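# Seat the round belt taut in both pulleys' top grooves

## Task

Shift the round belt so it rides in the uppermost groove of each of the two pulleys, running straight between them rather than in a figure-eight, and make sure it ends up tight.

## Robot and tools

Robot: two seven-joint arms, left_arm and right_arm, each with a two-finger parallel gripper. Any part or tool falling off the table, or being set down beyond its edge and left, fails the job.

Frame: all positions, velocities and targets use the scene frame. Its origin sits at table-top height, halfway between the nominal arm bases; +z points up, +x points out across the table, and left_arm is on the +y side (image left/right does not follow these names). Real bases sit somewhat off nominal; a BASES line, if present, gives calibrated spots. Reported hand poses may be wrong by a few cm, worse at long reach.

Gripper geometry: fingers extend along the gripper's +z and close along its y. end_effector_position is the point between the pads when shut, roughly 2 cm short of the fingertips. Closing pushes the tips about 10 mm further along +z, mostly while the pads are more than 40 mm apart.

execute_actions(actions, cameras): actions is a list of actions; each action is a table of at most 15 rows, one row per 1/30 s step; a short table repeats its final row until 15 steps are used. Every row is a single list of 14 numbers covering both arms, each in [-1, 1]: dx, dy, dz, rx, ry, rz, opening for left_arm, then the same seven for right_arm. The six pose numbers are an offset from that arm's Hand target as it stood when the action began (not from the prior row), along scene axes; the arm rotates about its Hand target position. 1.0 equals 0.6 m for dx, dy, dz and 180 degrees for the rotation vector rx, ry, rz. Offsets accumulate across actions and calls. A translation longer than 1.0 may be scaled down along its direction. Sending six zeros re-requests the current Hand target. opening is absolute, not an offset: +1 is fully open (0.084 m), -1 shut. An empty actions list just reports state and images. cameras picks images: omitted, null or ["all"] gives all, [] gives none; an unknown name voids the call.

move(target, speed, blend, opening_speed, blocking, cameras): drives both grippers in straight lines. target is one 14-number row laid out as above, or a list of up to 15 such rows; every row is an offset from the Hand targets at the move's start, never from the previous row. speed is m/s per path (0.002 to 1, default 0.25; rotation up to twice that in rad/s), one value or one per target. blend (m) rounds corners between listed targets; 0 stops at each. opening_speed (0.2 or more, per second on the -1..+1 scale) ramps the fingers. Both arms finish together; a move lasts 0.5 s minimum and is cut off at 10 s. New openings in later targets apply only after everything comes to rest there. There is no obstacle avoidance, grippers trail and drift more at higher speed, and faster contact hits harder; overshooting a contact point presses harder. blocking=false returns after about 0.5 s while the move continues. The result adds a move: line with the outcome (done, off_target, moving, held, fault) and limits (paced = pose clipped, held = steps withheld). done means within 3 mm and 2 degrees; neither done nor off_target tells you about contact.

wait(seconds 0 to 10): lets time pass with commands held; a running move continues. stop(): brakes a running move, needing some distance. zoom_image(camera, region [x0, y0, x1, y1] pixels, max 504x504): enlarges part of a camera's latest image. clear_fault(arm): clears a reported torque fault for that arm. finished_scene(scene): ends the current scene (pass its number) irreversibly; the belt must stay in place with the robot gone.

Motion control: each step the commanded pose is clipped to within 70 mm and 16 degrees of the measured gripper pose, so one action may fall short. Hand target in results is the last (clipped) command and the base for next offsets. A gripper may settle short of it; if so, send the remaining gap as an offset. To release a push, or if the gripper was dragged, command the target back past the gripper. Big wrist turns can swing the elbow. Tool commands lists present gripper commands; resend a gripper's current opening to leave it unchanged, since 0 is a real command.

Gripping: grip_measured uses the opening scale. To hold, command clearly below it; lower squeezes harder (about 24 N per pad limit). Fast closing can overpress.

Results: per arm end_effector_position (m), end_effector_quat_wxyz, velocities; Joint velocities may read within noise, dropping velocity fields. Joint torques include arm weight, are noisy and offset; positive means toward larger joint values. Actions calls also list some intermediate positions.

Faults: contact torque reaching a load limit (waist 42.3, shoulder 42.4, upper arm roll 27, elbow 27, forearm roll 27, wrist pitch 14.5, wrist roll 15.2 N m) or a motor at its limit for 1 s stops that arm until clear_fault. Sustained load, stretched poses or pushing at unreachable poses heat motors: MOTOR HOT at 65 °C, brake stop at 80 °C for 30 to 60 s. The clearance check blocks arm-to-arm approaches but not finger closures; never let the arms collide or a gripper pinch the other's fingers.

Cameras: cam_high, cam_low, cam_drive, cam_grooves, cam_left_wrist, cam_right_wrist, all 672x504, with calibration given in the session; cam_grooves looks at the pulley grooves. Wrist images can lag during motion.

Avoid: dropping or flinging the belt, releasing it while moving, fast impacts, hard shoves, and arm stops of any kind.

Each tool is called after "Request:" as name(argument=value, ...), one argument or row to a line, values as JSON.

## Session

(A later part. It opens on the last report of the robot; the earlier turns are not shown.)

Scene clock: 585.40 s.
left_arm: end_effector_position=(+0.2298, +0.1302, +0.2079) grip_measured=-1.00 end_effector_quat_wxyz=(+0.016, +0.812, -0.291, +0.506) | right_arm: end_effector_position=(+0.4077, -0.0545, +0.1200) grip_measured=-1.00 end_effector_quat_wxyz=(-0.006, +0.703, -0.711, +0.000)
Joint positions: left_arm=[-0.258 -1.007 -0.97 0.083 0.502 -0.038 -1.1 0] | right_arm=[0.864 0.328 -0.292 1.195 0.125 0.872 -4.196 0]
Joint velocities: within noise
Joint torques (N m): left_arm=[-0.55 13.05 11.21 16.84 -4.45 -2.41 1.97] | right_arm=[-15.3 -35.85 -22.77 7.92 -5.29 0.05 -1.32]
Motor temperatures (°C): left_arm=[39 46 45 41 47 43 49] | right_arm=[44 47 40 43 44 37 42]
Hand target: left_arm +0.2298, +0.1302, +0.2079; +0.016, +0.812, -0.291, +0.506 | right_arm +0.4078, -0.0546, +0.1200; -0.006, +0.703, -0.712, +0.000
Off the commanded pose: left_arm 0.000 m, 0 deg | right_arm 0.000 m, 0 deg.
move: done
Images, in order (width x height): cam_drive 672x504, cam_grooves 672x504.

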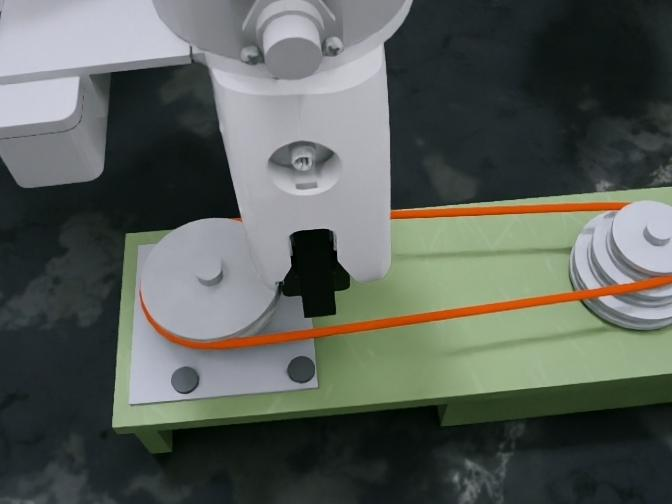

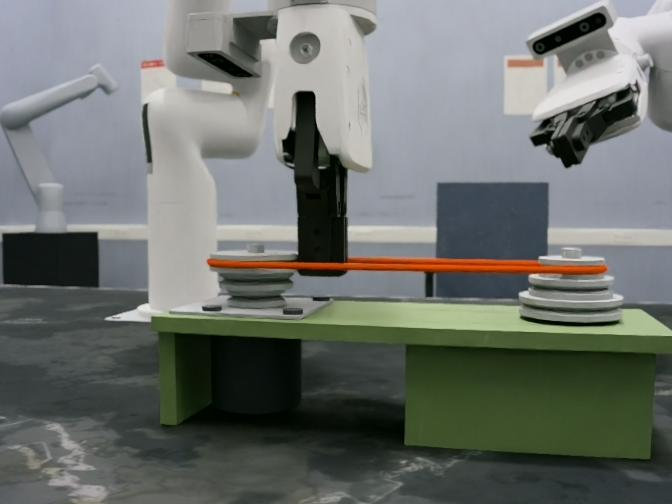

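Request:
move(
  target=[
    [0,0,0,0,0,0,-1,0.0,0.015,0,0,0,0,-1],
    [0,0,0,0,0,0,-1,0.0,0.03,0.15,0,0,0,-1],
    [0,0,0,0,0,0,-1,-0.2,-0.1,0.2,0,0,0,-1],
  ],
  speed=[0.03,0.12,0.2],
)

Request:
zoom_image(
  camera="cam_grooves",
  region=[190, 200, 640, 340],
)

Request:
zoom_image(
  camera="cam_drive",
  region=[110, 160, 610, 420],
)

Scene clock: 592.23 s.
left_arm: end_effector_position=(+0.2298, +0.1302, +0.2079) grip_measured=-1.00 end_effector_quat_wxyz=(+0.016, +0.812, -0.291, +0.506) | right_arm: end_effector_position=(+0.2878, -0.1146, +0.2400) grip_measured=-1.00 end_effector_quat_wxyz=(-0.006, +0.703, -0.712, +0.000)
Joint positions: left_arm=[-0.258 -1.007 -0.97 0.083 0.502 -0.038 -1.1 0] | right_arm=[0.929 -0.262 -0.268 0.886 -0.074 1.129 -4.003 0]
Joint velocities: within noise
Joint torques (N m): left_arm=[-0.26 12.91 11.05 16.8 -4.42 -2.39 1.91] | right_arm=[-5.15 -21.32 4.51 12.38 -1.99 -0.59 1.57]
Motor temperatures (°C): left_arm=[39 46 45 41 47 43 49] | right_arm=[44 47 41 43 44 37 42]
Hand target: left_arm +0.2298, +0.1302, +0.2079; +0.016, +0.812, -0.291, +0.506 | right_arm +0.2878, -0.1146, +0.2400; -0.006, +0.703, -0.712, +0.000
Off the commanded pose: left_arm 0.000 m, 0 deg | right_arm 0.000 m, 0 deg.
move: done
camera_calibration:
cam_left_wrist: T_world_to_cam=[[-0.492424, -0.822301, -0.285203, 0.310381], [-0.304829, 0.469872, -0.828432, 0.247882], [0.815229, -0.321001, -0.482038, 0.0876497], [0, 0, 0, 1]] pos_world=[0.156946, 0.16689, 0.336125]
cam_right_wrist: T_world_to_cam=[[-0.999923, 0.0110694, -0.00552724, 0.325484], [0.011028, 0.999911, 0.00746362, 0.175023], [0.00560937, 0.00740209, -0.999957, 0.370923], [0, 0, 0, 1]] pos_world=[0.321448, -0.181356, 0.3714]

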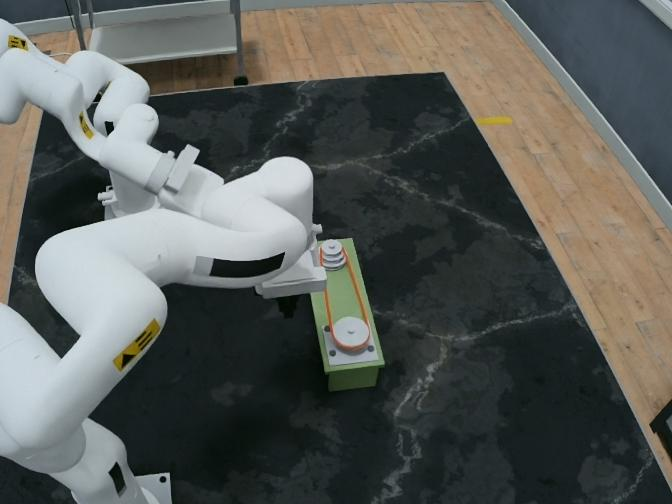

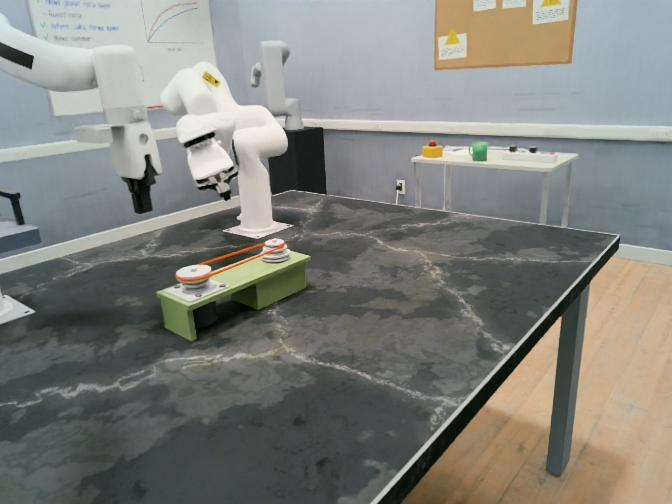

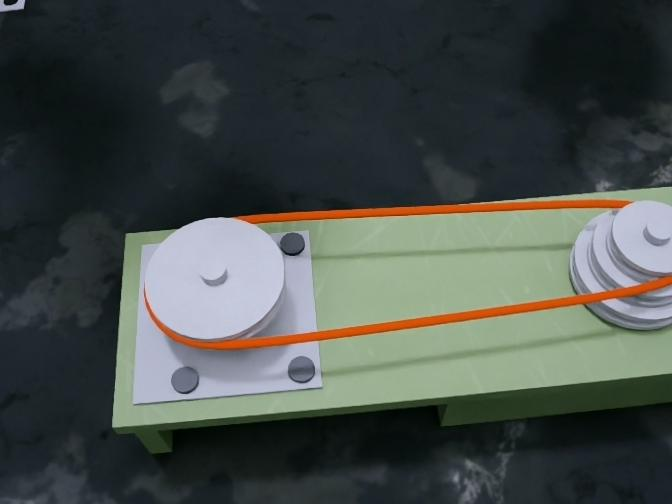

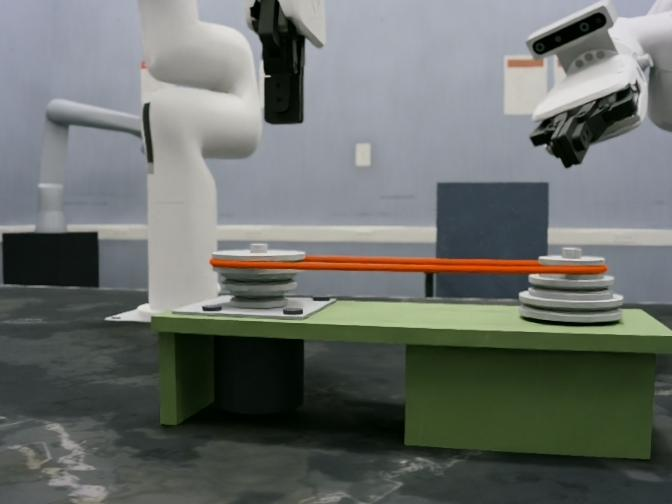

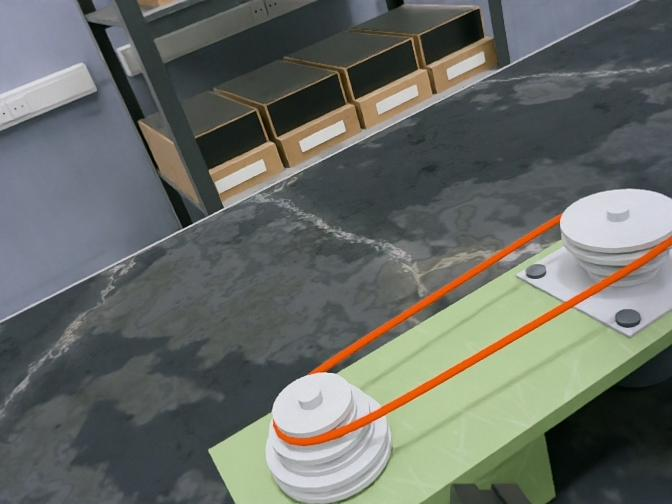

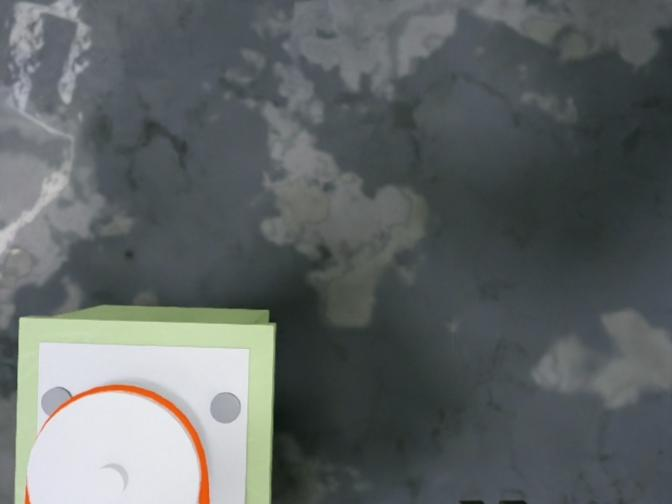

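Scaled by 1.120 from the camera's 672x504 image, which has a finer 960x720 frame.

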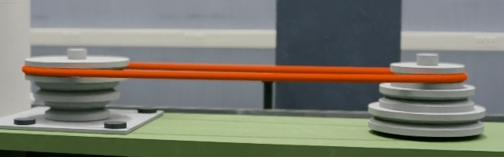

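Scaled by 1.008 from the camera's 672x504 image, which has a finer 960x720 frame.

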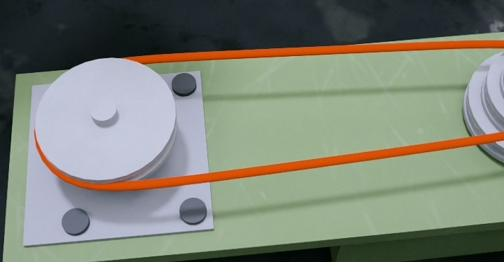

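Request:
finished_scene(
  scene=1,
)

The scene is finished: the task was done.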